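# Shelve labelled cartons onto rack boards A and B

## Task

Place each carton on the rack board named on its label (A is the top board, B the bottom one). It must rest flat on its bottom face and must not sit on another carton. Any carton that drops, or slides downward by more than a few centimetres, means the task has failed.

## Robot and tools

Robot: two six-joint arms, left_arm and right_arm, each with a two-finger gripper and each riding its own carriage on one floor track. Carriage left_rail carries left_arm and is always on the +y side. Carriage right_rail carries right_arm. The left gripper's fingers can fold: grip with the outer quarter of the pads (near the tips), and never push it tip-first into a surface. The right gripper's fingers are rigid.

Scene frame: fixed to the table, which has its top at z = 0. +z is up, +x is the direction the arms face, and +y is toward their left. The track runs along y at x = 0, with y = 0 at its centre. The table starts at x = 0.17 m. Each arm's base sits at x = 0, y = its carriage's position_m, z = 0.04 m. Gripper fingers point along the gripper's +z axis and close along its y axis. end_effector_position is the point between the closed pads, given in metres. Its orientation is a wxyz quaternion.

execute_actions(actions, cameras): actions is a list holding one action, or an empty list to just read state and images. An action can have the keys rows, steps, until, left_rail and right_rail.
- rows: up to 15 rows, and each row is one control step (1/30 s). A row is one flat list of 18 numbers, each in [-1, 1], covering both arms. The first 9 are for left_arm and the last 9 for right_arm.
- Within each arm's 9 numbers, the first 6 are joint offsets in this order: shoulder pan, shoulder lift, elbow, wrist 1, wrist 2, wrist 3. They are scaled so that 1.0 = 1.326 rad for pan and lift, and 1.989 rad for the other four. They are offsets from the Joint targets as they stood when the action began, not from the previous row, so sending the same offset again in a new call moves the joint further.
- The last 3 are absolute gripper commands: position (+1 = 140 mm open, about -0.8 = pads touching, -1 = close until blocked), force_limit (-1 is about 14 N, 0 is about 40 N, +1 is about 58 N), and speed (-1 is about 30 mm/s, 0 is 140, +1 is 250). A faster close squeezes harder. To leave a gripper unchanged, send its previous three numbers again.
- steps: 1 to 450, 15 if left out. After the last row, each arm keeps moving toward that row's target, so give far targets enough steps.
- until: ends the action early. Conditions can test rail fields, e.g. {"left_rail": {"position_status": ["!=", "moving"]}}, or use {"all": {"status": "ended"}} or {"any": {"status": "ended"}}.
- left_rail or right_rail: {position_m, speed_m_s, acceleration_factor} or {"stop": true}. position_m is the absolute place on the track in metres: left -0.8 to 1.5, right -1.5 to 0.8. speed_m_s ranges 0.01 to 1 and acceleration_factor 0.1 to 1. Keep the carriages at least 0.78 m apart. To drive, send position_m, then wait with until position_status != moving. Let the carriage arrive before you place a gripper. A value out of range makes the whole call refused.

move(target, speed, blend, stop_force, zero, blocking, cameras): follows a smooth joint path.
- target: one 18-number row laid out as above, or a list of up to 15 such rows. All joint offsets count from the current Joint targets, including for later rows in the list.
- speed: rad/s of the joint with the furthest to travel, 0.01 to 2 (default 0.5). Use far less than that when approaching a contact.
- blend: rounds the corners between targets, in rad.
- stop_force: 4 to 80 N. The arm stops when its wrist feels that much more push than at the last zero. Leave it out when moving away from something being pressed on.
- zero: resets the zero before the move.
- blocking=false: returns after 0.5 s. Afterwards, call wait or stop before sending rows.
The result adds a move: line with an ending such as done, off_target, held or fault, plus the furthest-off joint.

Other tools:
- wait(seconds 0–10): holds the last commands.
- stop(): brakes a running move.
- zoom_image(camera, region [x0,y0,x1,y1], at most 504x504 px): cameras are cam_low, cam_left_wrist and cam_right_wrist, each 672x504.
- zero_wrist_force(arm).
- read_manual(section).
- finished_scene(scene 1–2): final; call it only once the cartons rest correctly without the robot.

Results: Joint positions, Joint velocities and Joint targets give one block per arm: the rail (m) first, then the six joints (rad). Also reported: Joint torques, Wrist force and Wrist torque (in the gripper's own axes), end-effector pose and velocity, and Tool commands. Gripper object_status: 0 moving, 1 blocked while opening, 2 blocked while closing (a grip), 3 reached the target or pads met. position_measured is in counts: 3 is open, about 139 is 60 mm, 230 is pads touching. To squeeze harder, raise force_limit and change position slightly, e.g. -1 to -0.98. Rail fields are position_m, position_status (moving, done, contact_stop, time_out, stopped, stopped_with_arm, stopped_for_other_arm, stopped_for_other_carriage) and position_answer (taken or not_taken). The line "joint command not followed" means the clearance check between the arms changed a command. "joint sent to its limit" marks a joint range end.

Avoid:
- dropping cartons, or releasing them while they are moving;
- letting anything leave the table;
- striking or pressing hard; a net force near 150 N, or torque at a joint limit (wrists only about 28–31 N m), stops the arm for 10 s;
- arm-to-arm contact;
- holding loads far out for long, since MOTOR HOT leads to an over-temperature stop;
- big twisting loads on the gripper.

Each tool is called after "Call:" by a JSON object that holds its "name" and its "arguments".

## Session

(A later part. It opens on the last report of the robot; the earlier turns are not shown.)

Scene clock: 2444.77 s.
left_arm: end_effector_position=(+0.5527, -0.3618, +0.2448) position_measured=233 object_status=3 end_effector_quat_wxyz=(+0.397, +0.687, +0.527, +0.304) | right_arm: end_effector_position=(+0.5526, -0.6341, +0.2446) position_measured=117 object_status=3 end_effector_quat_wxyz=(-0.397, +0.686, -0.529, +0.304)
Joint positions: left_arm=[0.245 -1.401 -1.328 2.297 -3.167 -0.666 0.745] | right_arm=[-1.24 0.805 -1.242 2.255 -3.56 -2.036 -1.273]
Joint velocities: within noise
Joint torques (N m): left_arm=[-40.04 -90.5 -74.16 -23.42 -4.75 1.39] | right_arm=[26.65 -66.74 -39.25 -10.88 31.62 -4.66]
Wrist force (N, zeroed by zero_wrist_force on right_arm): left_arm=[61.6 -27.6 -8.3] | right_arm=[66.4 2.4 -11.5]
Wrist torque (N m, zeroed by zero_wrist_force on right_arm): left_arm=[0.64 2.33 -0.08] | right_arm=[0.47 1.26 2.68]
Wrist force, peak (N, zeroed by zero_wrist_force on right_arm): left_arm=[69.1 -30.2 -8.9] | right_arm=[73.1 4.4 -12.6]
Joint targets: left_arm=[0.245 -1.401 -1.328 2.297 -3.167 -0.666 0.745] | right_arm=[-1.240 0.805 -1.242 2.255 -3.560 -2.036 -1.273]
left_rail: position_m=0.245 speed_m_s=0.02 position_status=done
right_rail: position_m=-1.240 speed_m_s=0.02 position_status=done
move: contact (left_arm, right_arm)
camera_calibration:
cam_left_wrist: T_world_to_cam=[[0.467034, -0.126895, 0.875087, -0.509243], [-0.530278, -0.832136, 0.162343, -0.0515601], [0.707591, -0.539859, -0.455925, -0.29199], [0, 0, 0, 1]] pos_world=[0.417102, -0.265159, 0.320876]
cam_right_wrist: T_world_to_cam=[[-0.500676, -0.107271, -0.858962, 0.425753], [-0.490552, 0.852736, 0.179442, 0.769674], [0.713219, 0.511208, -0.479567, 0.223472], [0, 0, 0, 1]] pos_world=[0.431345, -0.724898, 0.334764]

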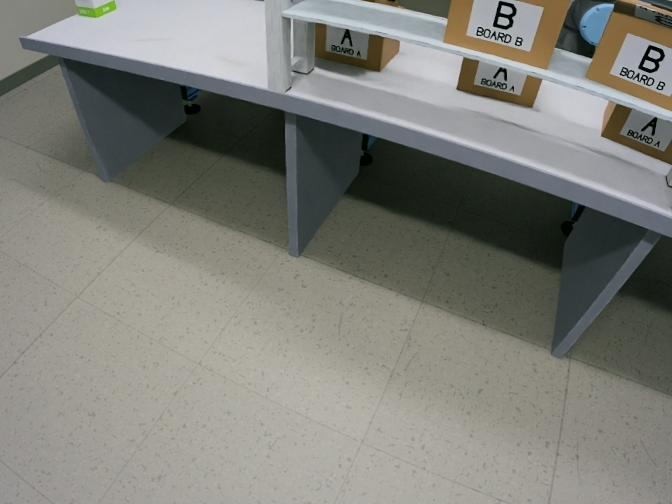

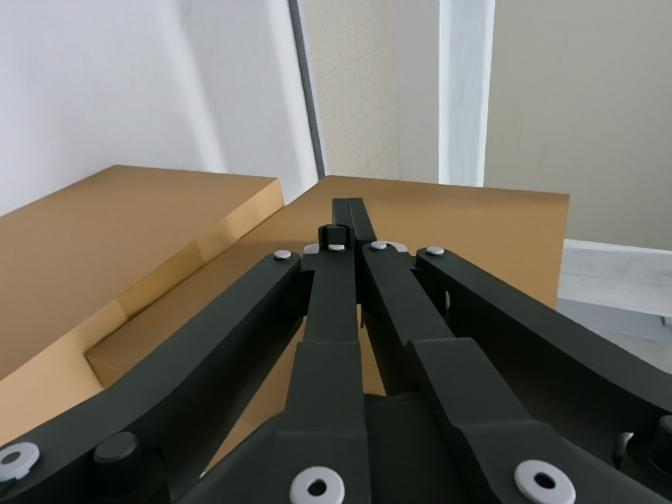

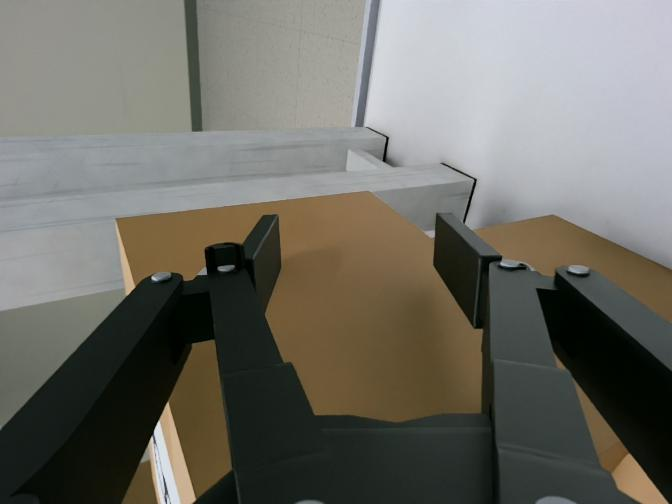

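Call:
{"name": "move", "arguments": {"target": [0,-0.03672,-0.00692,0.03137,0,0,-1,0,0,0,-0.03599,-0.00518,0.02926,0,0,0.1,1,0], "speed": 0.04}}

Scene clock: 2453.67 s.
left_arm: end_effector_position=(+0.5526, -0.3614, +0.2723) position_measured=233 object_status=3 end_effector_quat_wxyz=(+0.397, +0.687, +0.527, +0.304) | right_arm: end_effector_position=(+0.5524, -0.6343, +0.2716) position_measured=117 object_status=3 end_effector_quat_wxyz=(-0.397, +0.686, -0.529, +0.304)
Joint positions: left_arm=[0.245 -1.401 -1.377 2.283 -3.104 -0.666 0.745] | right_arm=[-1.24 0.805 -1.29 2.245 -3.502 -2.036 -1.273]
Joint velocities: within noise
Joint torques (N m): left_arm=[-26.05 -86.33 -96.17 -8.47 -10.16 1.59] | right_arm=[29.24 -68.54 -56.45 -2.34 27.43 -4.62]
Wrist force (N, zeroed by zero_wrist_force on right_arm): left_arm=[59.8 -26.5 -7.6] | right_arm=[62.7 6.2 -9.8]
Wrist torque (N m, zeroed by zero_wrist_force on right_arm): left_arm=[0.55 2.21 -0.03] | right_arm=[0.50 1.16 2.45]
Wrist force, peak (N, zeroed by zero_wrist_force on right_arm): left_arm=[65.8 -29.1 -8.0] | right_arm=[69.4 6.2 -11.0]
Joint targets: left_arm=[0.245 -1.401 -1.377 2.283 -3.104 -0.666 0.745] | right_arm=[-1.240 0.805 -1.290 2.245 -3.502 -2.036 -1.273]
left_rail: position_m=0.245 speed_m_s=0.02 position_status=done
right_rail: position_m=-1.240 speed_m_s=0.02 position_status=done
move: done
camera_calibration:
cam_left_wrist: T_world_to_cam=[[0.467028, -0.126845, 0.875097, -0.533227], [-0.530299, -0.832112, 0.162399, -0.0557711], [0.707579, -0.539908, -0.455886, -0.279242], [0, 0, 0, 1]] pos_world=[0.417043, -0.26481, 0.34838]
cam_right_wrist: T_world_to_cam=[[-0.500783, -0.107378, -0.858887, 0.448783], [-0.490543, 0.85275, 0.179405, 0.764917], [0.713151, 0.511164, -0.479716, 0.236711], [0, 0, 0, 1]] pos_world=[0.431157, -0.725091, 0.361778]

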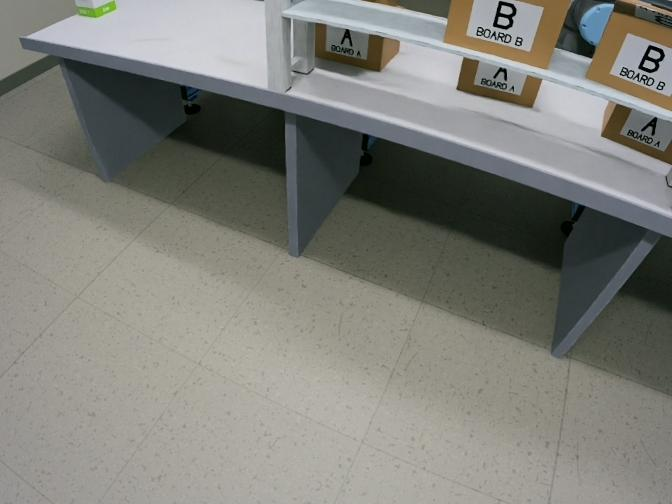

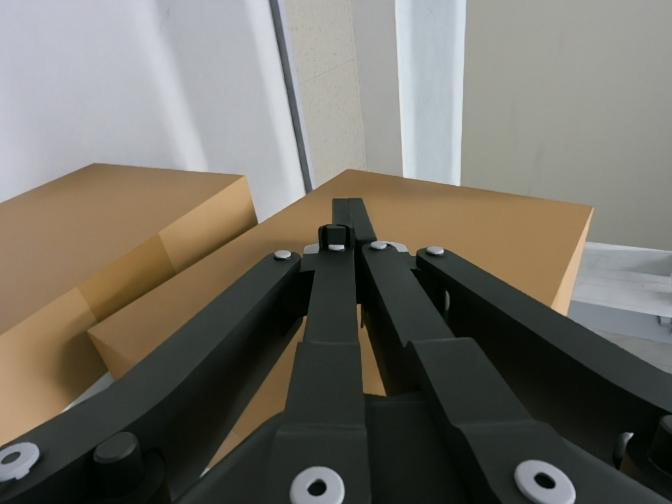

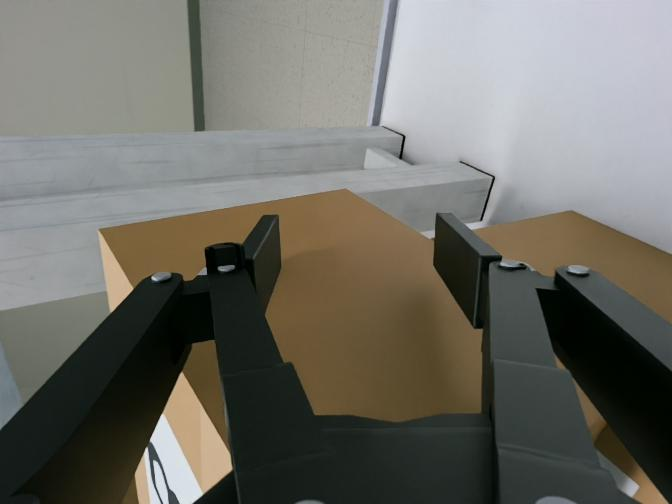

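Call:
{"name": "wait", "arguments": {"seconds": 2, "cameras": ["cam_left_wrist"]}}

Scene clock: 2463.43 s.
left_arm: end_effector_position=(+0.5526, -0.3614, +0.2724) position_measured=233 object_status=3 end_effector_quat_wxyz=(+0.397, +0.687, +0.527, +0.304) | right_arm: end_effector_position=(+0.5524, -0.6343, +0.2717) position_measured=117 object_status=3 end_effector_quat_wxyz=(-0.397, +0.686, -0.529, +0.304)
Joint positions: left_arm=[0.245 -1.401 -1.377 2.283 -3.104 -0.666 0.745] | right_arm=[-1.24 0.805 -1.29 2.245 -3.502 -2.036 -1.273]
Joint velocities: within noise
Joint torques (N m): left_arm=[-27.63 -86.79 -89.36 -9.13 -4.22 1.99] | right_arm=[30.14 -67.35 -48.66 -3.45 17.39 -4.84]
Wrist force (N, zeroed by zero_wrist_force on right_arm): left_arm=[59.5 -26.7 -7.0] | right_arm=[63.0 6.5 -9.5]
Wrist torque (N m, zeroed by zero_wrist_force on right_arm): left_arm=[0.59 2.28 -0.03] | right_arm=[0.48 1.15 2.44]
Wrist force, peak (N, zeroed by zero_wrist_force on right_arm): left_arm=[60.1 -27.3 -6.7] | right_arm=[63.4 7.0 -9.3]
Joint targets: left_arm=[0.245 -1.401 -1.377 2.283 -3.104 -0.666 0.745] | right_arm=[-1.240 0.805 -1.290 2.245 -3.502 -2.036 -1.273]
Tool commands: left_gripper/position=-1.0 left_gripper/force_limit=+0.0 left_gripper/speed=+0.0 right_gripper/position=+0.1 right_gripper/force_limit=+1.0 right_gripper/speed=+0.0
left_rail: position_m=0.245 speed_m_s=0.02 position_status=done
right_rail: position_m=-1.240 speed_m_s=0.02 position_status=done
wait: 2.00 s; at rest from the start
camera_calibration:
cam_left_wrist: T_world_to_cam=[[0.46703, -0.126849, 0.875096, -0.53331], [-0.530295, -0.832115, 0.162394, -0.0557808], [0.707581, -0.539902, -0.45589, -0.279195], [0, 0, 0, 1]] pos_world=[0.417044, -0.264804, 0.348473]
Images, in order (width x height): cam_left_wrist 672x504.

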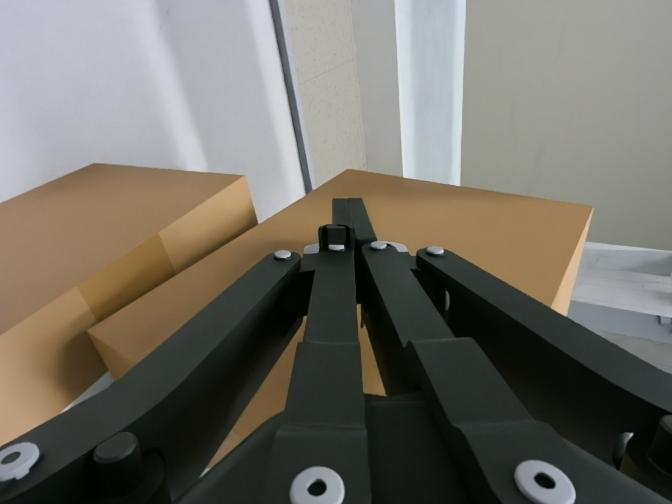

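Call:
{"name": "move", "arguments": {"target": [0,0.03672,0.00692,-0.03137,0,0,-1,0,0,0,0.03599,0.00518,-0.02926,0,0,0.1,1,0], "speed": 0.03}}

Call:
{"name": "execute_actions", "arguments": {"actions": [{"left_rail":{"position_m":0.260,"speed_m_s":0.03,"acceleration_factor":0.1},"right_rail":{"position_m":-1.255,"speed_m_s":0.03,"acceleration_factor":0.1},"steps":120,"until":{"all":{"status":"ended"}}}]}}

Scene clock: 2473.37 s.
left_arm: end_effector_position=(+0.5527, -0.3618, +0.2449) position_measured=233 object_status=3 end_effector_quat_wxyz=(+0.397, +0.687, +0.527, +0.304) | right_arm: end_effector_position=(+0.5526, -0.6341, +0.2447) position_measured=117 object_status=3 end_effector_quat_wxyz=(-0.397, +0.686, -0.529, +0.304)
Joint positions: left_arm=[0.245 -1.401 -1.329 2.297 -3.166 -0.666 0.745] | right_arm=[-1.24 0.805 -1.242 2.255 -3.56 -2.036 -1.273]
Joint velocities: within noise
Joint torques (N m): left_arm=[-26 -47.94 -74.26 -23.31 -2.39 1.67] | right_arm=[33.66 -42.89 -37.11 -10.66 12.42 -4.6]
Wrist force (N, zeroed by zero_wrist_force on right_arm): left_arm=[62.4 -26.8 -8.7] | right_arm=[66.2 0.4 -11.6]
Wrist torque (N m, zeroed by zero_wrist_force on right_arm): left_arm=[0.78 2.27 -0.11] | right_arm=[0.51 1.26 2.70]
Wrist force, peak (N, zeroed by zero_wrist_force on right_arm): left_arm=[64.7 -28.5 -8.6] | right_arm=[68.8 3.5 -10.7]
Joint targets: left_arm=[0.245 -1.401 -1.328 2.297 -3.167 -0.666 0.745] | right_arm=[-1.240 0.805 -1.242 2.255 -3.560 -2.036 -1.273]
left_rail: position_m=0.245 speed_m_s=0.02 position_status=done
right_rail: position_m=-1.240 speed_m_s=0.02 position_status=done
move: done
camera_calibration:
cam_left_wrist: T_world_to_cam=[[0.467031, -0.126888, 0.87509, -0.509314], [-0.53029, -0.832126, 0.162354, -0.0515717], [0.707584, -0.539876, -0.455916, -0.291965], [0, 0, 0, 1]] pos_world=[0.417107, -0.265165, 0.320957]
cam_right_wrist: T_world_to_cam=[[-0.500651, -0.107247, -0.85898, 0.425842], [-0.49055, 0.852736, 0.179447, 0.769656], [0.713239, 0.511213, -0.479533, 0.223492], [0, 0, 0, 1]] pos_world=[0.43135, -0.724896, 0.334849]

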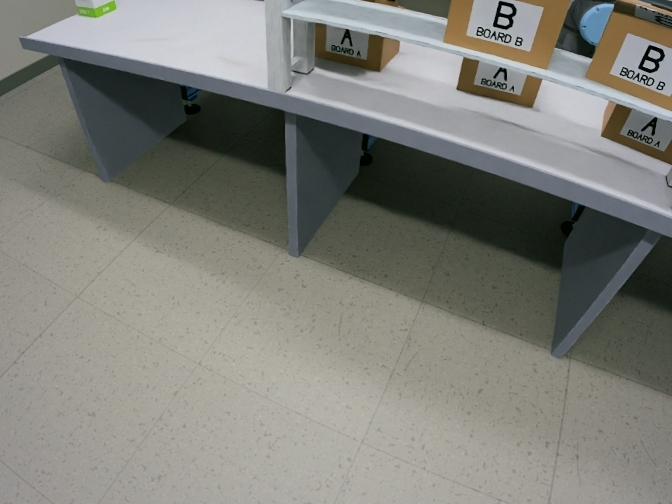

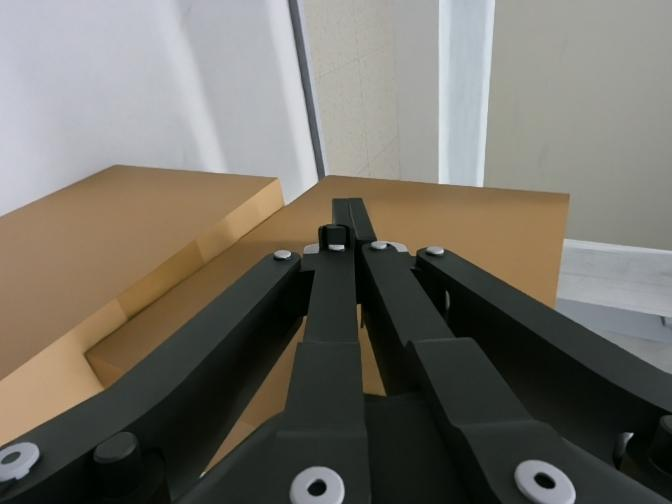

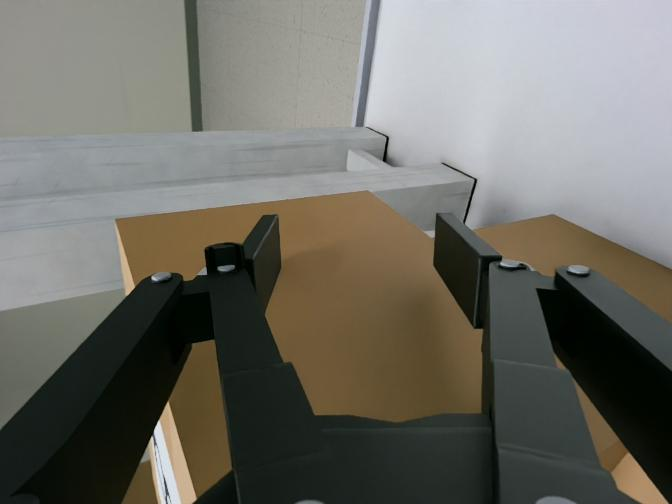

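Scene clock: 2474.53 s.
left_arm: end_effector_position=(+0.5526, -0.3469, +0.2448) position_measured=233 object_status=3 end_effector_quat_wxyz=(+0.397, +0.687, +0.527, +0.304) | right_arm: end_effector_position=(+0.5525, -0.6490, +0.2446) position_measured=117 object_status=3 end_effector_quat_wxyz=(-0.397, +0.686, -0.529, +0.304)
Joint positions: left_arm=[0.26 -1.401 -1.328 2.297 -3.167 -0.666 0.745] | right_arm=[-1.255 0.805 -1.242 2.255 -3.56 -2.036 -1.273]
Joint velocities: within noise
Joint torques (N m): left_arm=[3.75 -43.83 -22.28 -0.99 3.68 1.96] | right_arm=[-15.38 -69.33 -27.78 -8.4 -4.17 0.99]
Wrist force (N, zeroed by zero_wrist_force on right_arm): left_arm=[0.2 -0.2 -0.4] | right_arm=[-0.7 -6.1 -4.8]
Wrist torque (N m, zeroed by zero_wrist_force on right_arm): left_arm=[0.04 0.02 -0.26] | right_arm=[-1.35 0.15 0.00]
Wrist force, peak (N, zeroed by zero_wrist_force on right_arm): left_arm=[62.5 -27.3 -7.8] | right_arm=[66.4 1.0 -11.3]
Joint targets: left_arm=[0.260 -1.401 -1.328 2.297 -3.167 -0.666 0.745] | right_arm=[-1.255 0.805 -1.242 2.255 -3.560 -2.036 -1.273]
Tool commands: left_gripper/position=-1.0 left_gripper/force_limit=+0.0 left_gripper/speed=+0.0 right_gripper/position=+0.1 right_gripper/force_limit=+1.0 right_gripper/speed=+0.0
left_rail: position_m=0.260 speed_m_s=0.03 position_status=done
right_rail: position_m=-1.255 speed_m_s=0.03 position_status=done
camera_calibration:
cam_left_wrist: T_world_to_cam=[[0.467059, -0.126924, 0.87507, -0.507347], [-0.530378, -0.832061, 0.162398, -0.0391065], [0.707499, -0.539967, -0.455939, -0.283878], [0, 0, 0, 1]] pos_world=[0.417063, -0.250218, 0.320884]
cam_right_wrist: T_world_to_cam=[[-0.50066, -0.107321, -0.858965, 0.424083], [-0.490637, 0.852688, 0.179438, 0.782398], [0.713172, 0.511277, -0.479563, 0.231188], [0, 0, 0, 1]] pos_world=[0.431318, -0.73983, 0.33475]

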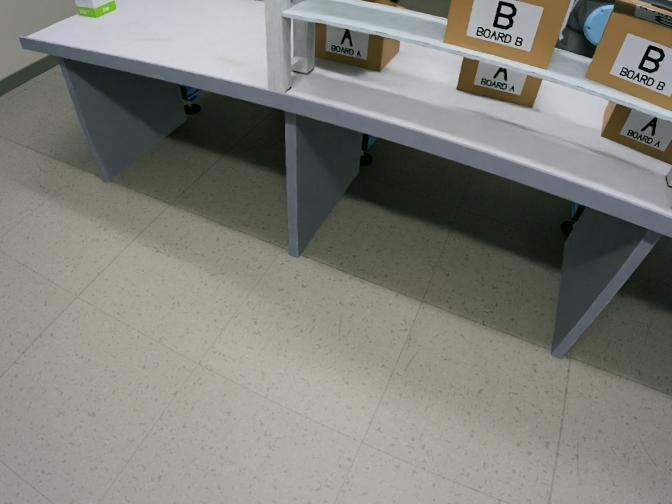

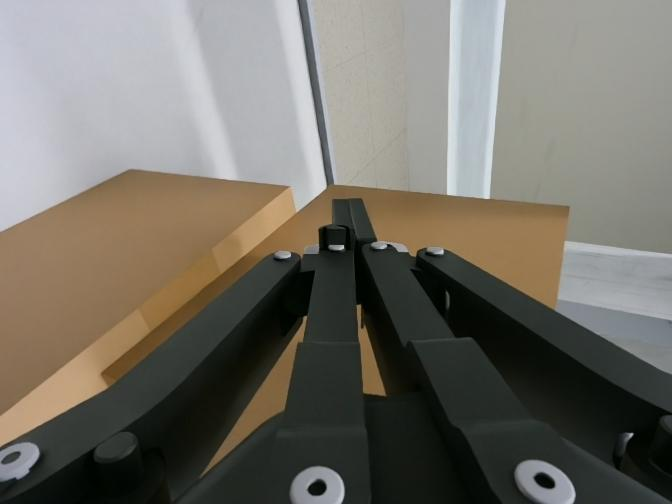

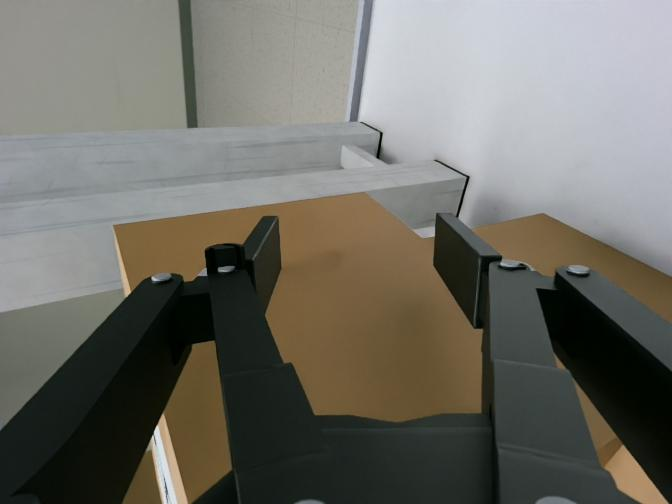

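Call:
{"name": "move", "arguments": {"target": [-0.02111,-0.01959,0.0134,0.01462,0.00799,-0.01886,-1,0,0,0.01025,-0.01224,0.0128,-0.00304,-0.00573,0.00247,0.1,1,0], "speed": 0.08, "cameras": []}}

Call:
{"name": "zero_wrist_force", "arguments": {"arm": "right_arm"}}

Call:
{"name": "execute_actions", "arguments": {"actions": [{"left_rail":{"position_m":0.2455,"speed_m_s":0.02},"right_rail":{"position_m":-1.2405,"speed_m_s":0.02},"steps":120,"until":{"all":{"status":"ended"}}}], "cameras": ["cam_left_wrist"]}}

Scene clock: 2492.00 s.
left_arm: end_effector_position=(+0.5358, -0.3405, +0.2452) position_measured=233 object_status=3 end_effector_quat_wxyz=(+0.397, +0.687, +0.527, +0.304) | right_arm: end_effector_position=(+0.5362, -0.6554, +0.2450) position_measured=117 object_status=3 end_effector_quat_wxyz=(-0.397, +0.687, -0.527, +0.305)
Joint positions: left_arm=[0.26 -1.429 -1.354 2.323 -3.138 -0.65 0.707] | right_arm=[-1.255 0.819 -1.258 2.28 -3.566 -2.047 -1.269]
Joint velocities: within noise
Joint torques (N m): left_arm=[-16.58 -75.8 -21.37 -0.8 5.21 -2.52] | right_arm=[12.92 -74.02 -17.07 -10.13 -4.2 1.53]
Wrist force (N, zeroed by zero_wrist_force on right_arm): left_arm=[0.1 -0.3 -0.3] | right_arm=[-0.8 -5.6 -4.7]
Wrist torque (N m, zeroed by zero_wrist_force on right_arm): left_arm=[0.02 0.02 -0.25] | right_arm=[-1.24 0.18 -0.02]
Wrist force, peak (N, zeroed by zero_wrist_force on right_arm): left_arm=[0.1 -0.5 -0.9] | right_arm=[-0.8 -5.9 -5.3]
Joint targets: left_arm=[0.260 -1.429 -1.354 2.323 -3.138 -0.650 0.707] | right_arm=[-1.255 0.819 -1.258 2.280 -3.566 -2.047 -1.269]
left_rail: position_m=0.260 speed_m_s=0.03 position_status=done
right_rail: position_m=-1.255 speed_m_s=0.03 position_status=done
move: done
No camera images: "cameras" was empty.

Wrist force sensor zeroed.

Scene clock: 2493.23 s.
left_arm: end_effector_position=(+0.5358, -0.3549, +0.2452) position_measured=233 object_status=3 end_effector_quat_wxyz=(+0.397, +0.687, +0.527, +0.304) | right_arm: end_effector_position=(+0.5361, -0.6410, +0.2450) position_measured=117 object_status=3 end_effector_quat_wxyz=(-0.396, +0.687, -0.527, +0.305)
Joint positions: left_arm=[0.246 -1.429 -1.354 2.323 -3.138 -0.65 0.707] | right_arm=[-1.241 0.819 -1.258 2.28 -3.566 -2.047 -1.269]
Joint velocities: within noise
Joint torques (N m): left_arm=[-12.83 -72.39 -30.79 -1.94 0.67 -2.46] | right_arm=[10.4 -69.67 -27.63 -9.05 2 1.86]
Wrist force (N, zeroed by zero_wrist_force on right_arm): left_arm=[10.0 -2.3 -4.5] | right_arm=[5.0 3.8 0.7]
Wrist torque (N m, zeroed by zero_wrist_force on right_arm): left_arm=[0.05 0.38 -0.29] | right_arm=[-0.13 0.15 0.16]
Wrist force, peak (N, zeroed by zero_wrist_force on right_arm): left_arm=[10.1 -1.5 -4.8] | right_arm=[5.8 4.8 -0.2]
Joint targets: left_arm=[0.246 -1.429 -1.354 2.323 -3.138 -0.650 0.707] | right_arm=[-1.240 0.819 -1.258 2.280 -3.566 -2.047 -1.269]
Tool commands: left_gripper/position=-1.0 left_gripper/force_limit=+0.0 left_gripper/speed=+0.0 right_gripper/position=+0.1 right_gripper/force_limit=+1.0 right_gripper/speed=+0.0
left_rail: position_m=0.246 speed_m_s=0.02 position_status=done
right_rail: position_m=-1.241 position_m_goal=-1.240 speed_m_s=0.02 position_status=done
camera_calibration:
cam_left_wrist: T_world_to_cam=[[0.467135, -0.127019, 0.875015, -0.500917], [-0.530304, -0.832125, 0.162315, -0.0548413], [0.707504, -0.539847, -0.456074, -0.276018], [0, 0, 0, 1]] pos_world=[0.400197, -0.258268, 0.321327]
Images, in order (width x height): cam_left_wrist 672x504.

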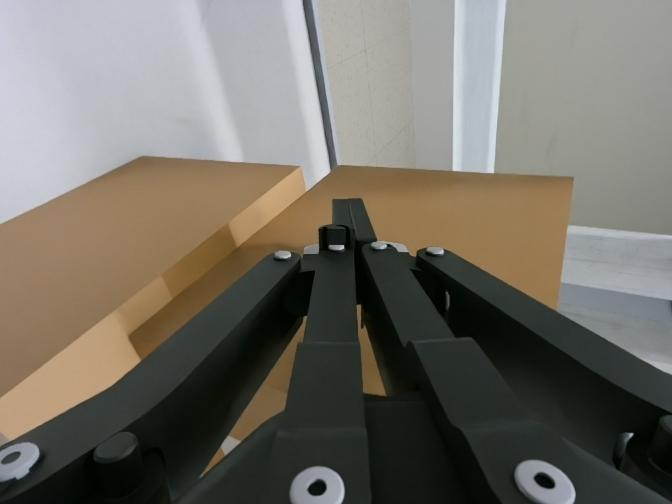

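Call:
{"name": "move", "arguments": {"target": [-0.0002,0.0083,-0.0073,0.002,0.0001,-0.0002,-1,0,0,0.0072,0.0064,-0.0073,0.0049,-0.0038,0.0034,0.1,1,0], "speed": 0.015, "stop_force": 60, "cameras": []}}

Scene clock: 2499.27 s.
left_arm: end_effector_position=(+0.5367, -0.3621, +0.2447) position_measured=233 object_status=3 end_effector_quat_wxyz=(+0.397, +0.687, +0.527, +0.304) | right_arm: end_effector_position=(+0.5366, -0.6344, +0.2447) position_measured=117 object_status=3 end_effector_quat_wxyz=(-0.396, +0.687, -0.528, +0.304)
Joint positions: left_arm=[0.245 -1.429 -1.345 2.311 -3.134 -0.649 0.707] | right_arm=[-1.24 0.826 -1.252 2.269 -3.558 -2.053 -1.263]
Joint velocities: within noise
Joint torques (N m): left_arm=[-37.02 -88.48 -76.88 -23.12 -2.77 -0.92] | right_arm=[26.17 -69.04 -41.72 -12.22 31.34 -4.76]
Wrist force (N, zeroed by zero_wrist_force on right_arm): left_arm=[63.8 -29.5 -7.9] | right_arm=[67.7 6.2 -9.8]
Wrist torque (N m, zeroed by zero_wrist_force on right_arm): left_arm=[0.78 2.41 -0.07] | right_arm=[0.22 1.40 2.71]
Wrist force, peak (N, zeroed by zero_wrist_force on right_arm): left_arm=[69.8 -31.5 -9.0] | right_arm=[74.6 6.1 -11.6]
Joint targets: left_arm=[0.246 -1.429 -1.345 2.311 -3.134 -0.649 0.707] | right_arm=[-1.240 0.826 -1.252 2.269 -3.558 -2.053 -1.263]
left_rail: position_m=0.245 position_m_goal=0.246 speed_m_s=0.02 position_status=done
right_rail: position_m=-1.240 speed_m_s=0.02 position_status=done
move: contact (left_arm, right_arm)
No camera images: "cameras" was empty.

Call:
{"name": "move", "arguments": {"target": [0,-0.0370,-0.0070,0.0317,0,0,-1,0,0,0,-0.0365,-0.0052,0.0297,0,0,0.1,1,0], "speed": 0.04, "cameras": ["cam_left_wrist","cam_right_wrist"]}}

Scene clock: 2504.03 s.
left_arm: end_effector_position=(+0.5367, -0.3616, +0.2720) position_measured=233 object_status=3 end_effector_quat_wxyz=(+0.397, +0.687, +0.527, +0.304) | right_arm: end_effector_position=(+0.5363, -0.6346, +0.2716) position_measured=117 object_status=3 end_effector_quat_wxyz=(-0.396, +0.687, -0.528, +0.304)
Joint positions: left_arm=[0.245 -1.429 -1.393 2.297 -3.071 -0.649 0.707] | right_arm=[-1.24 0.826 -1.3 2.259 -3.499 -2.053 -1.263]
Joint velocities: within noise
Joint torques (N m): left_arm=[-23.44 -83.81 -96.11 -8.12 -2.63 1.42] | right_arm=[25.76 -67.41 -56.85 -2.28 28.76 -4.59]
Wrist force (N, zeroed by zero_wrist_force on right_arm): left_arm=[59.4 -27.1 -7.7] | right_arm=[62.5 6.2 -9.9]
Wrist torque (N m, zeroed by zero_wrist_force on right_arm): left_arm=[0.73 2.16 -0.08] | right_arm=[0.29 1.27 2.47]
Wrist force, peak (N, zeroed by zero_wrist_force on right_arm): left_arm=[66.4 -30.2 -7.9] | right_arm=[70.1 6.5 -10.5]
Joint targets: left_arm=[0.246 -1.429 -1.394 2.297 -3.071 -0.649 0.707] | right_arm=[-1.240 0.826 -1.300 2.259 -3.499 -2.053 -1.263]
left_rail: position_m=0.245 position_m_goal=0.246 speed_m_s=0.02 position_status=done
right_rail: position_m=-1.240 speed_m_s=0.02 position_status=done
move: done
camera_calibration:
cam_left_wrist: T_world_to_cam=[[0.467203, -0.127391, 0.874924, -0.525777], [-0.530169, -0.832287, 0.161923, -0.0642874], [0.707561, -0.539509, -0.456386, -0.267862], [0, 0, 0, 1]] pos_world=[0.40109, -0.264999, 0.348176]
cam_right_wrist: T_world_to_cam=[[-0.500165, -0.110446, -0.858858, 0.438399], [-0.491784, 0.852588, 0.176756, 0.758572], [0.712729, 0.51078, -0.48075, 0.248555], [0, 0, 0, 1]] pos_world=[0.415173, -0.725287, 0.361933]
Images, in order (width x height): cam_left_wrist 672x504, cam_right_wrist 672x504.

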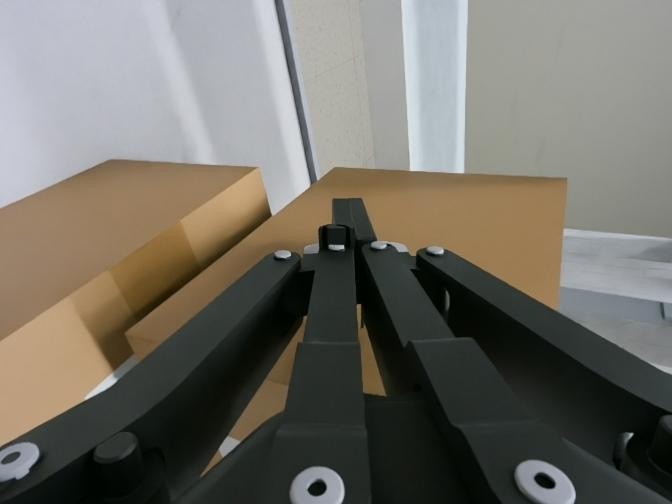

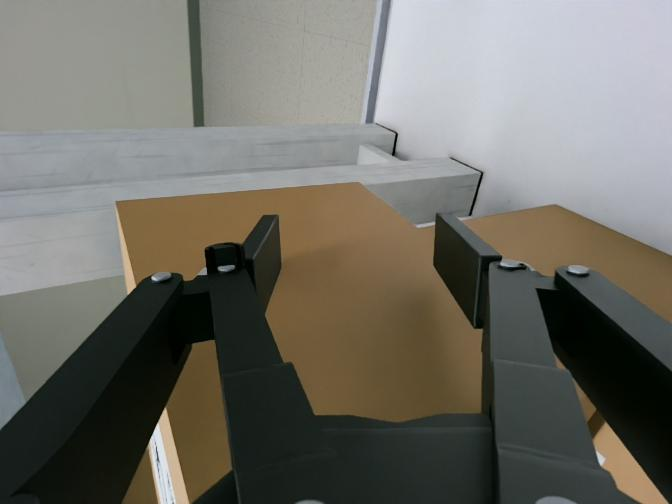

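Call:
{"name": "move", "arguments": {"target": [[0,-0.0340,-0.0085,0.0308,0,0,-1,0,0,0,-0.0343,-0.0065,0.0291,0,0,0.1,1,0],[0,-0.0652,-0.0179,0.0611,0,0,-1,0,0,0,-0.0663,-0.0146,0.0586,0,0,0.1,1,0],[0,-0.0937,-0.0285,0.0909,0,0,-1,0,0,0,-0.0960,-0.0239,0.0881,0,0,0.1,1,0]], "speed": 0.05, "blend": 0.01, "cameras": ["cam_left_wrist"]}}

Call:
{"name": "execute_actions", "arguments": {"actions": [{"left_rail":{"position_m":0.3865,"speed_m_s":0.1,"acceleration_factor":0.1},"right_rail":{"position_m":-1.0995,"speed_m_s":0.1,"acceleration_factor":0.1},"steps":220,"until":{"all":{"status":"ended"}}}], "cameras": ["cam_left_wrist","cam_right_wrist"]}}

Scene clock: 2519.30 s.
left_arm: end_effector_position=(+0.5366, -0.3610, +0.3518) position_measured=233 object_status=3 end_effector_quat_wxyz=(+0.397, +0.687, +0.527, +0.304) | right_arm: end_effector_position=(+0.5363, -0.6346, +0.3518) position_measured=117 object_status=3 end_effector_quat_wxyz=(-0.396, +0.687, -0.528, +0.304)
Joint positions: left_arm=[0.245 -1.429 -1.518 2.24 -2.89 -0.649 0.707] | right_arm=[-1.24 0.826 -1.427 2.211 -3.324 -2.053 -1.263]
Joint velocities: within noise
Joint torques (N m): left_arm=[-25.66 -77.3 -96.6 -7.6 -3.16 1.3] | right_arm=[30.98 -58.9 -60.04 -2.38 9.65 -4.64]
Wrist force (N, zeroed by zero_wrist_force on right_arm): left_arm=[55.6 -26.0 -7.0] | right_arm=[58.8 6.7 -8.8]
Wrist torque (N m, zeroed by zero_wrist_force on right_arm): left_arm=[0.75 2.01 -0.10] | right_arm=[0.26 1.12 2.33]
Wrist force, peak (N, zeroed by zero_wrist_force on right_arm): left_arm=[62.4 -28.6 -7.5] | right_arm=[66.0 6.0 -10.6]
Joint targets: left_arm=[0.246 -1.429 -1.518 2.240 -2.890 -0.649 0.707] | right_arm=[-1.240 0.826 -1.427 2.211 -3.324 -2.053 -1.263]
left_rail: position_m=0.245 position_m_goal=0.246 speed_m_s=0.02 position_status=done
right_rail: position_m=-1.240 speed_m_s=0.02 position_status=done
move: done
camera_calibration:
cam_left_wrist: T_world_to_cam=[[0.467188, -0.127283, 0.874948, -0.595421], [-0.530172, -0.832267, 0.162017, -0.0767909], [0.707569, -0.539565, -0.456307, -0.231137], [0, 0, 0, 1]] pos_world=[0.401006, -0.264411, 0.427934]
Images, in order (width x height): cam_left_wrist 672x504.

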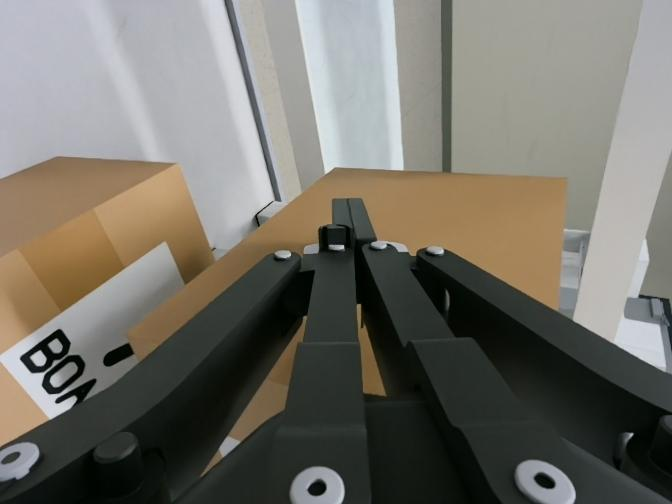

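Scene clock: 2522.43 s.
left_arm: end_effector_position=(+0.5366, -0.2200, +0.3519) position_measured=233 object_status=3 end_effector_quat_wxyz=(+0.397, +0.687, +0.527, +0.304) | right_arm: end_effector_position=(+0.5363, -0.4936, +0.3519) position_measured=117 object_status=3 end_effector_quat_wxyz=(-0.396, +0.687, -0.528, +0.304)
Joint positions: left_arm=[0.386 -1.429 -1.518 2.24 -2.89 -0.649 0.707] | right_arm=[-1.1 0.826 -1.427 2.211 -3.324 -2.053 -1.263]
Joint velocities: within noise
Joint torques (N m): left_arm=[-25.86 -70.86 -78.16 -10.68 -3.71 0.76] | right_arm=[32.71 -53.15 -50.48 -2.92 9.92 -4.7]
Wrist force (N, zeroed by zero_wrist_force on right_arm): left_arm=[56.4 -27.0 -6.5] | right_arm=[60.1 7.0 -8.6]
Wrist torque (N m, zeroed by zero_wrist_force on right_arm): left_arm=[0.71 2.09 -0.11] | right_arm=[0.24 1.09 2.36]
Wrist force, peak (N, zeroed by zero_wrist_force on right_arm): left_arm=[57.3 -27.4 -6.4] | right_arm=[61.3 7.3 -8.7]
Joint targets: left_arm=[0.387 -1.429 -1.518 2.240 -2.890 -0.649 0.707] | right_arm=[-1.099 0.826 -1.427 2.211 -3.324 -2.053 -1.263]
Tool commands: left_gripper/position=-1.0 left_gripper/force_limit=+0.0 left_gripper/speed=+0.0 right_gripper/position=+0.1 right_gripper/force_limit=+1.0 right_gripper/speed=+0.0
left_rail: position_m=0.386 position_m_goal=0.387 speed_m_s=0.10 position_status=done
right_rail: position_m=-1.100 position_m_goal=-1.099 speed_m_s=0.10 position_status=done
camera_calibration:
cam_left_wrist: T_world_to_cam=[[0.467189, -0.127293, 0.874946, -0.577547], [-0.530172, -0.832269, 0.162008, 0.040543], [0.707568, -0.53956, -0.456315, -0.155019], [0, 0, 0, 1]] pos_world=[0.401005, -0.123417, 0.428017]
cam_right_wrist: T_world_to_cam=[[-0.500379, -0.110685, -0.858702, 0.522867], [-0.491717, 0.852654, 0.176625, 0.624231], [0.712626, 0.510618, -0.481076, 0.215192], [0, 0, 0, 1]] pos_world=[0.415225, -0.58426, 0.442256]
Images, in order (width x height): cam_left_wrist 672x504, cam_right_wrist 672x504.

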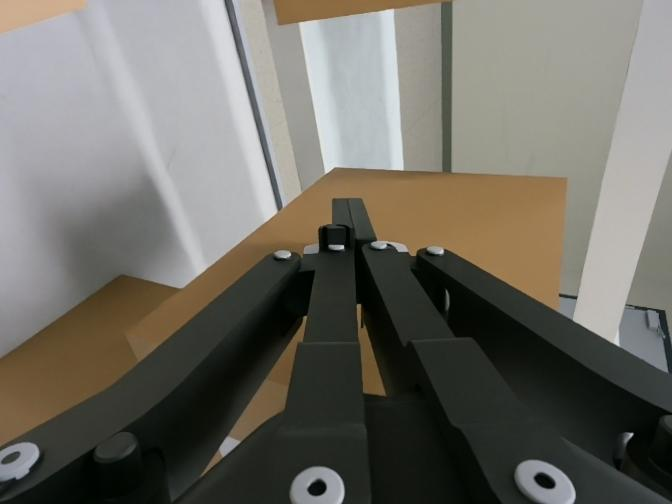

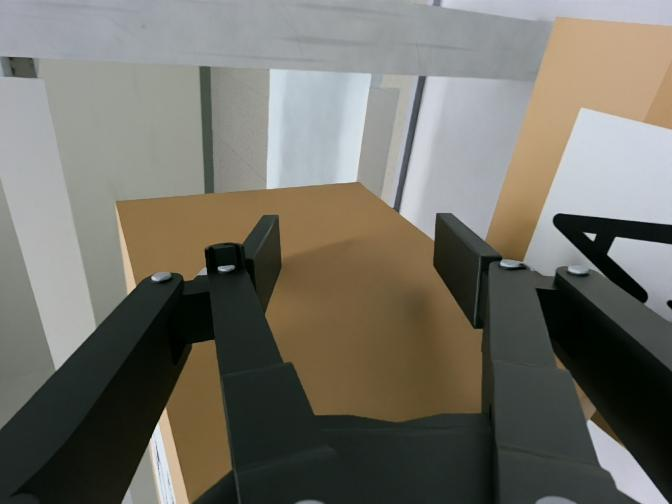

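Call:
{"name": "move", "arguments": {"target": [[0.01846,0.01217,-0.0058,-0.01547,-0.00698,0.01658,-1,0,0,-0.01367,0.00787,-0.00598,-0.00193,0.00752,-0.00579,0.1,1,0],[0.06963,0.04654,-0.02436,-0.053,-0.02774,0.05936,-1,0,0,-0.0506,0.03127,-0.02446,-0.00564,0.02799,-0.02098,0.1,1,0],[0.11826,0.08041,-0.04557,-0.08197,-0.04911,0.09617,-1,0,0,-0.08442,0.05599,-0.04504,-0.00685,0.04696,-0.0344,0.1,1,0],[0.16422,0.11725,-0.06742,-0.10755,-0.07034,0.12797,-1,0,0,-0.11545,0.0854,-0.0662,-0.00968,0.06445,-0.04638,0.1,1,0],[0.20749,0.15376,-0.09133,-0.12693,-0.09125,0.15546,-1,0,0,-0.14375,0.11589,-0.0893,-0.0104,0.08036,-0.05686,0.1,1,0]], "speed": 0.09, "blend": 0.01, "cameras": ["cam_left_wrist","cam_right_wrist"]}}

Scene clock: 2551.50 s.
left_arm: end_effector_position=(+0.7102, -0.2201, +0.3441) position_measured=233 object_status=3 end_effector_quat_wxyz=(+0.397, +0.687, +0.527, +0.304) | right_arm: end_effector_position=(+0.7100, -0.4933, +0.3441) position_measured=117 object_status=3 end_effector_quat_wxyz=(-0.396, +0.687, -0.528, +0.304)
Joint positions: left_arm=[0.387 -1.154 -1.314 2.058 -3.142 -0.831 1.016] | right_arm=[-1.099 0.636 -1.274 2.034 -3.345 -1.894 -1.376]
Joint velocities: within noise
Joint torques (N m): left_arm=[-19.43 -56.89 -89.02 -20.41 -14.16 3.2] | right_arm=[20.12 -53.31 -53.28 -13.27 24.56 -4.79]
Wrist force (N, zeroed by zero_wrist_force on right_arm): left_arm=[46.6 -22.4 -4.9] | right_arm=[48.8 6.1 -6.9]
Wrist torque (N m, zeroed by zero_wrist_force on right_arm): left_arm=[0.60 1.63 -0.12] | right_arm=[0.08 0.89 1.91]
Wrist force, peak (N, zeroed by zero_wrist_force on right_arm): left_arm=[56.8 -27.1 -6.8] | right_arm=[60.4 6.8 -8.9]
Joint targets: left_arm=[0.387 -1.154 -1.314 2.058 -3.143 -0.831 1.016] | right_arm=[-1.099 0.636 -1.274 2.033 -3.345 -1.894 -1.376]
left_rail: position_m=0.387 speed_m_s=0.10 position_status=done
right_rail: position_m=-1.099 speed_m_s=0.10 position_status=done
move: done
camera_calibration:
cam_left_wrist: T_world_to_cam=[[0.466991, -0.127188, 0.875067, -0.651784], [-0.530197, -0.832258, 0.16198, 0.133789], [0.70768, -0.539602, -0.456092, -0.281649], [0, 0, 0, 1]] pos_world=[0.574629, -0.123531, 0.420226]
cam_right_wrist: T_world_to_cam=[[-0.500403, -0.110519, -0.85871, 0.603193], [-0.49174, 0.852599, 0.176823, 0.710627], [0.712593, 0.510745, -0.480989, 0.0875824], [0, 0, 0, 1]] pos_world=[0.588873, -0.583948, 0.434439]
Images, in order (width x height): cam_left_wrist 672x504, cam_right_wrist 672x504.

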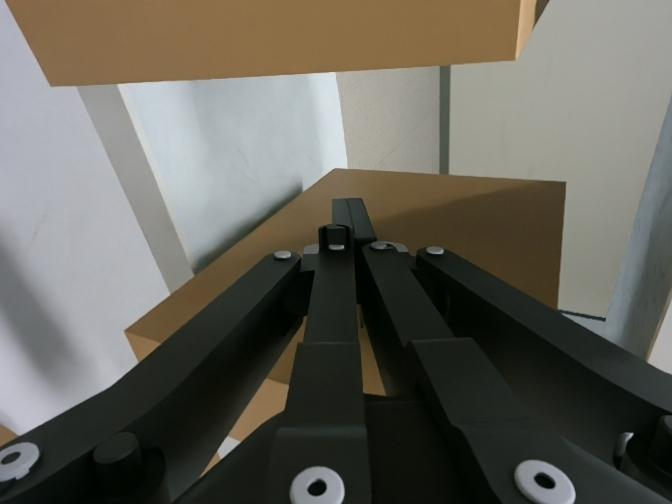

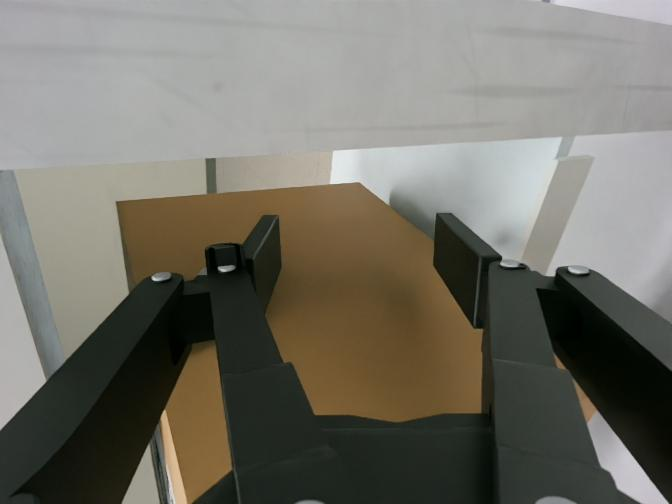

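Stable. Lower, then drag.

Call:
{"name": "move", "arguments": {"target": [0,0.02743,0.01046,-0.02873,0,0,-1,0,0,0,0.0274,0.00965,-0.02792,0,0,0.1,1,0], "speed": 0.025, "stop_force": 18, "cameras": ["cam_left_wrist"]}}

Call:
{"name": "move", "arguments": {"target": [0.02551,0.01988,-0.01748,-0.00573,-0.01273,0.0151,-1,0,0,-0.01629,0.01661,-0.0167,0.00382,0.00925,-0.00597,0.1,1,0], "speed": 0.04, "cameras": ["cam_left_wrist","cam_right_wrist"]}}

Scene clock: 2559.17 s.
left_arm: end_effector_position=(+0.7100, -0.2194, +0.3221) position_measured=233 object_status=3 end_effector_quat_wxyz=(+0.397, +0.687, +0.527, +0.304) | right_arm: end_effector_position=(+0.7095, -0.4937, +0.3234) position_measured=117 object_status=3 end_effector_quat_wxyz=(-0.396, +0.687, -0.528, +0.304)
Joint positions: left_arm=[0.387 -1.154 -1.287 2.074 -3.186 -0.831 1.016] | right_arm=[-1.099 0.636 -1.248 2.047 -3.385 -1.894 -1.376]
Joint velocities: within noise
Joint torques (N m): left_arm=[-24.03 -84.93 -73.28 -4.38 -10.8 2.83] | right_arm=[26.91 -62.97 -38.57 2.31 19.74 -4.24]
Wrist force (N, zeroed by zero_wrist_force on right_arm): left_arm=[40.1 -9.3 -11.0] | right_arm=[37.8 -8.3 -14.0]
Wrist torque (N m, zeroed by zero_wrist_force on right_arm): left_arm=[0.23 1.39 -0.31] | right_arm=[0.69 0.52 1.68]
Wrist force, peak (N, zeroed by zero_wrist_force on right_arm): left_arm=[48.2 -23.1 -4.6] | right_arm=[51.1 6.6 -6.8]
Joint targets: left_arm=[0.387 -1.154 -1.287 2.074 -3.186 -0.831 1.016] | right_arm=[-1.099 0.636 -1.248 2.047 -3.385 -1.894 -1.376]
left_rail: position_m=0.387 speed_m_s=0.10 position_status=done
right_rail: position_m=-1.099 speed_m_s=0.10 position_status=done
move: contact (left_arm, right_arm); left_arm: the wrist 1 is farthest, 0.014 rad from its target; right_arm: the wrist 1 is farthest, 0.016 rad from its target
camera_calibration:
cam_left_wrist: T_world_to_cam=[[0.466857, -0.126882, 0.875183, -0.632155], [-0.530224, -0.8322, 0.162192, 0.137841], [0.707748, -0.539763, -0.455794, -0.291327], [0, 0, 0, 1]] pos_world=[0.574399, -0.122745, 0.39811]
Images, in order (width x height): cam_left_wrist 672x504.

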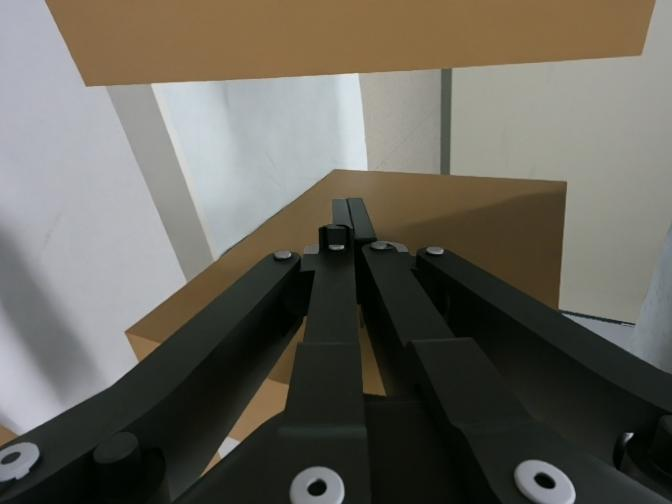

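Scene clock: 2560.37 s.
left_arm: end_effector_position=(+0.7349, -0.2200, +0.3222) position_measured=233 object_status=3 end_effector_quat_wxyz=(+0.397, +0.687, +0.527, +0.304) | right_arm: end_effector_position=(+0.7346, -0.4932, +0.3237) position_measured=117 object_status=3 end_effector_quat_wxyz=(-0.396, +0.687, -0.528, +0.304)
Joint positions: left_arm=[0.387 -1.12 -1.26 2.039 -3.197 -0.856 1.046] | right_arm=[-1.099 0.614 -1.226 2.014 -3.377 -1.875 -1.388]
Joint velocities: within noise
Joint torques (N m): left_arm=[-20.71 -45.41 -76.42 -15.46 -15.54 2.72] | right_arm=[18.47 -44.44 -44.43 1.2 22.92 -4.87]
Wrist force (N, zeroed by zero_wrist_force on right_arm): left_arm=[42.6 -12.9 -12.7] | right_arm=[45.3 -3.9 -16.3]
Wrist torque (N m, zeroed by zero_wrist_force on right_arm): left_arm=[0.36 1.53 -0.26] | right_arm=[0.68 0.64 1.94]
Wrist force, peak (N, zeroed by zero_wrist_force on right_arm): left_arm=[42.8 -12.1 -13.5] | right_arm=[45.4 -4.6 -16.4]
Joint targets: left_arm=[0.387 -1.120 -1.260 2.039 -3.197 -0.856 1.046] | right_arm=[-1.099 0.614 -1.226 2.014 -3.377 -1.875 -1.388]
left_rail: position_m=0.387 speed_m_s=0.10 position_status=done
right_rail: position_m=-1.099 speed_m_s=0.10 position_status=done
move: done
camera_calibration:
cam_left_wrist: T_world_to_cam=[[0.467136, -0.126913, 0.87503, -0.644164], [-0.530165, -0.832211, 0.162327, 0.150366], [0.707608, -0.539738, -0.456041, -0.309043], [0, 0, 0, 1]] pos_world=[0.599313, -0.123419, 0.398318]
cam_right_wrist: T_world_to_cam=[[-0.500043, -0.110151, -0.858967, 0.598012], [-0.4918, 0.852533, 0.176973, 0.726238], [0.712804, 0.510934, -0.480476, 0.0600279], [0, 0, 0, 1]] pos_world=[0.613408, -0.583941, 0.41399]
Images, in order (width x height): cam_left_wrist 672x504, cam_right_wrist 672x504.

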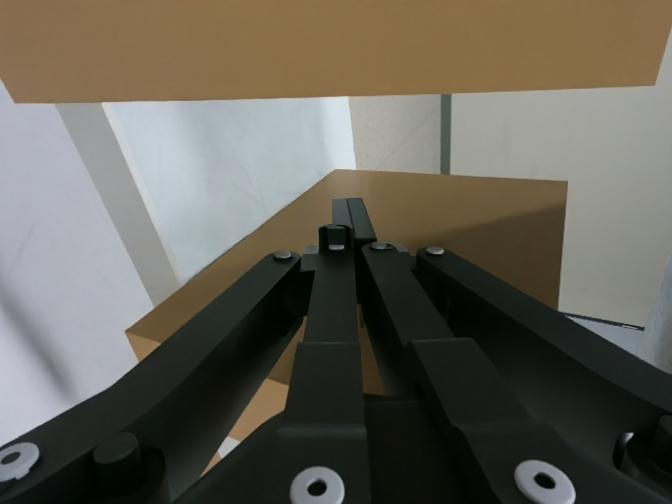

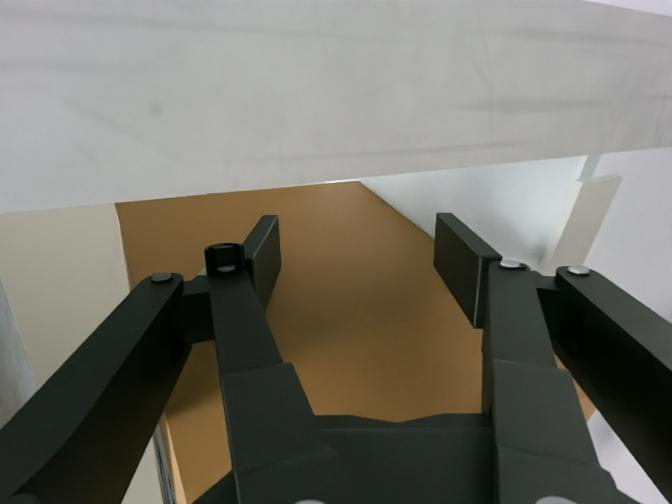

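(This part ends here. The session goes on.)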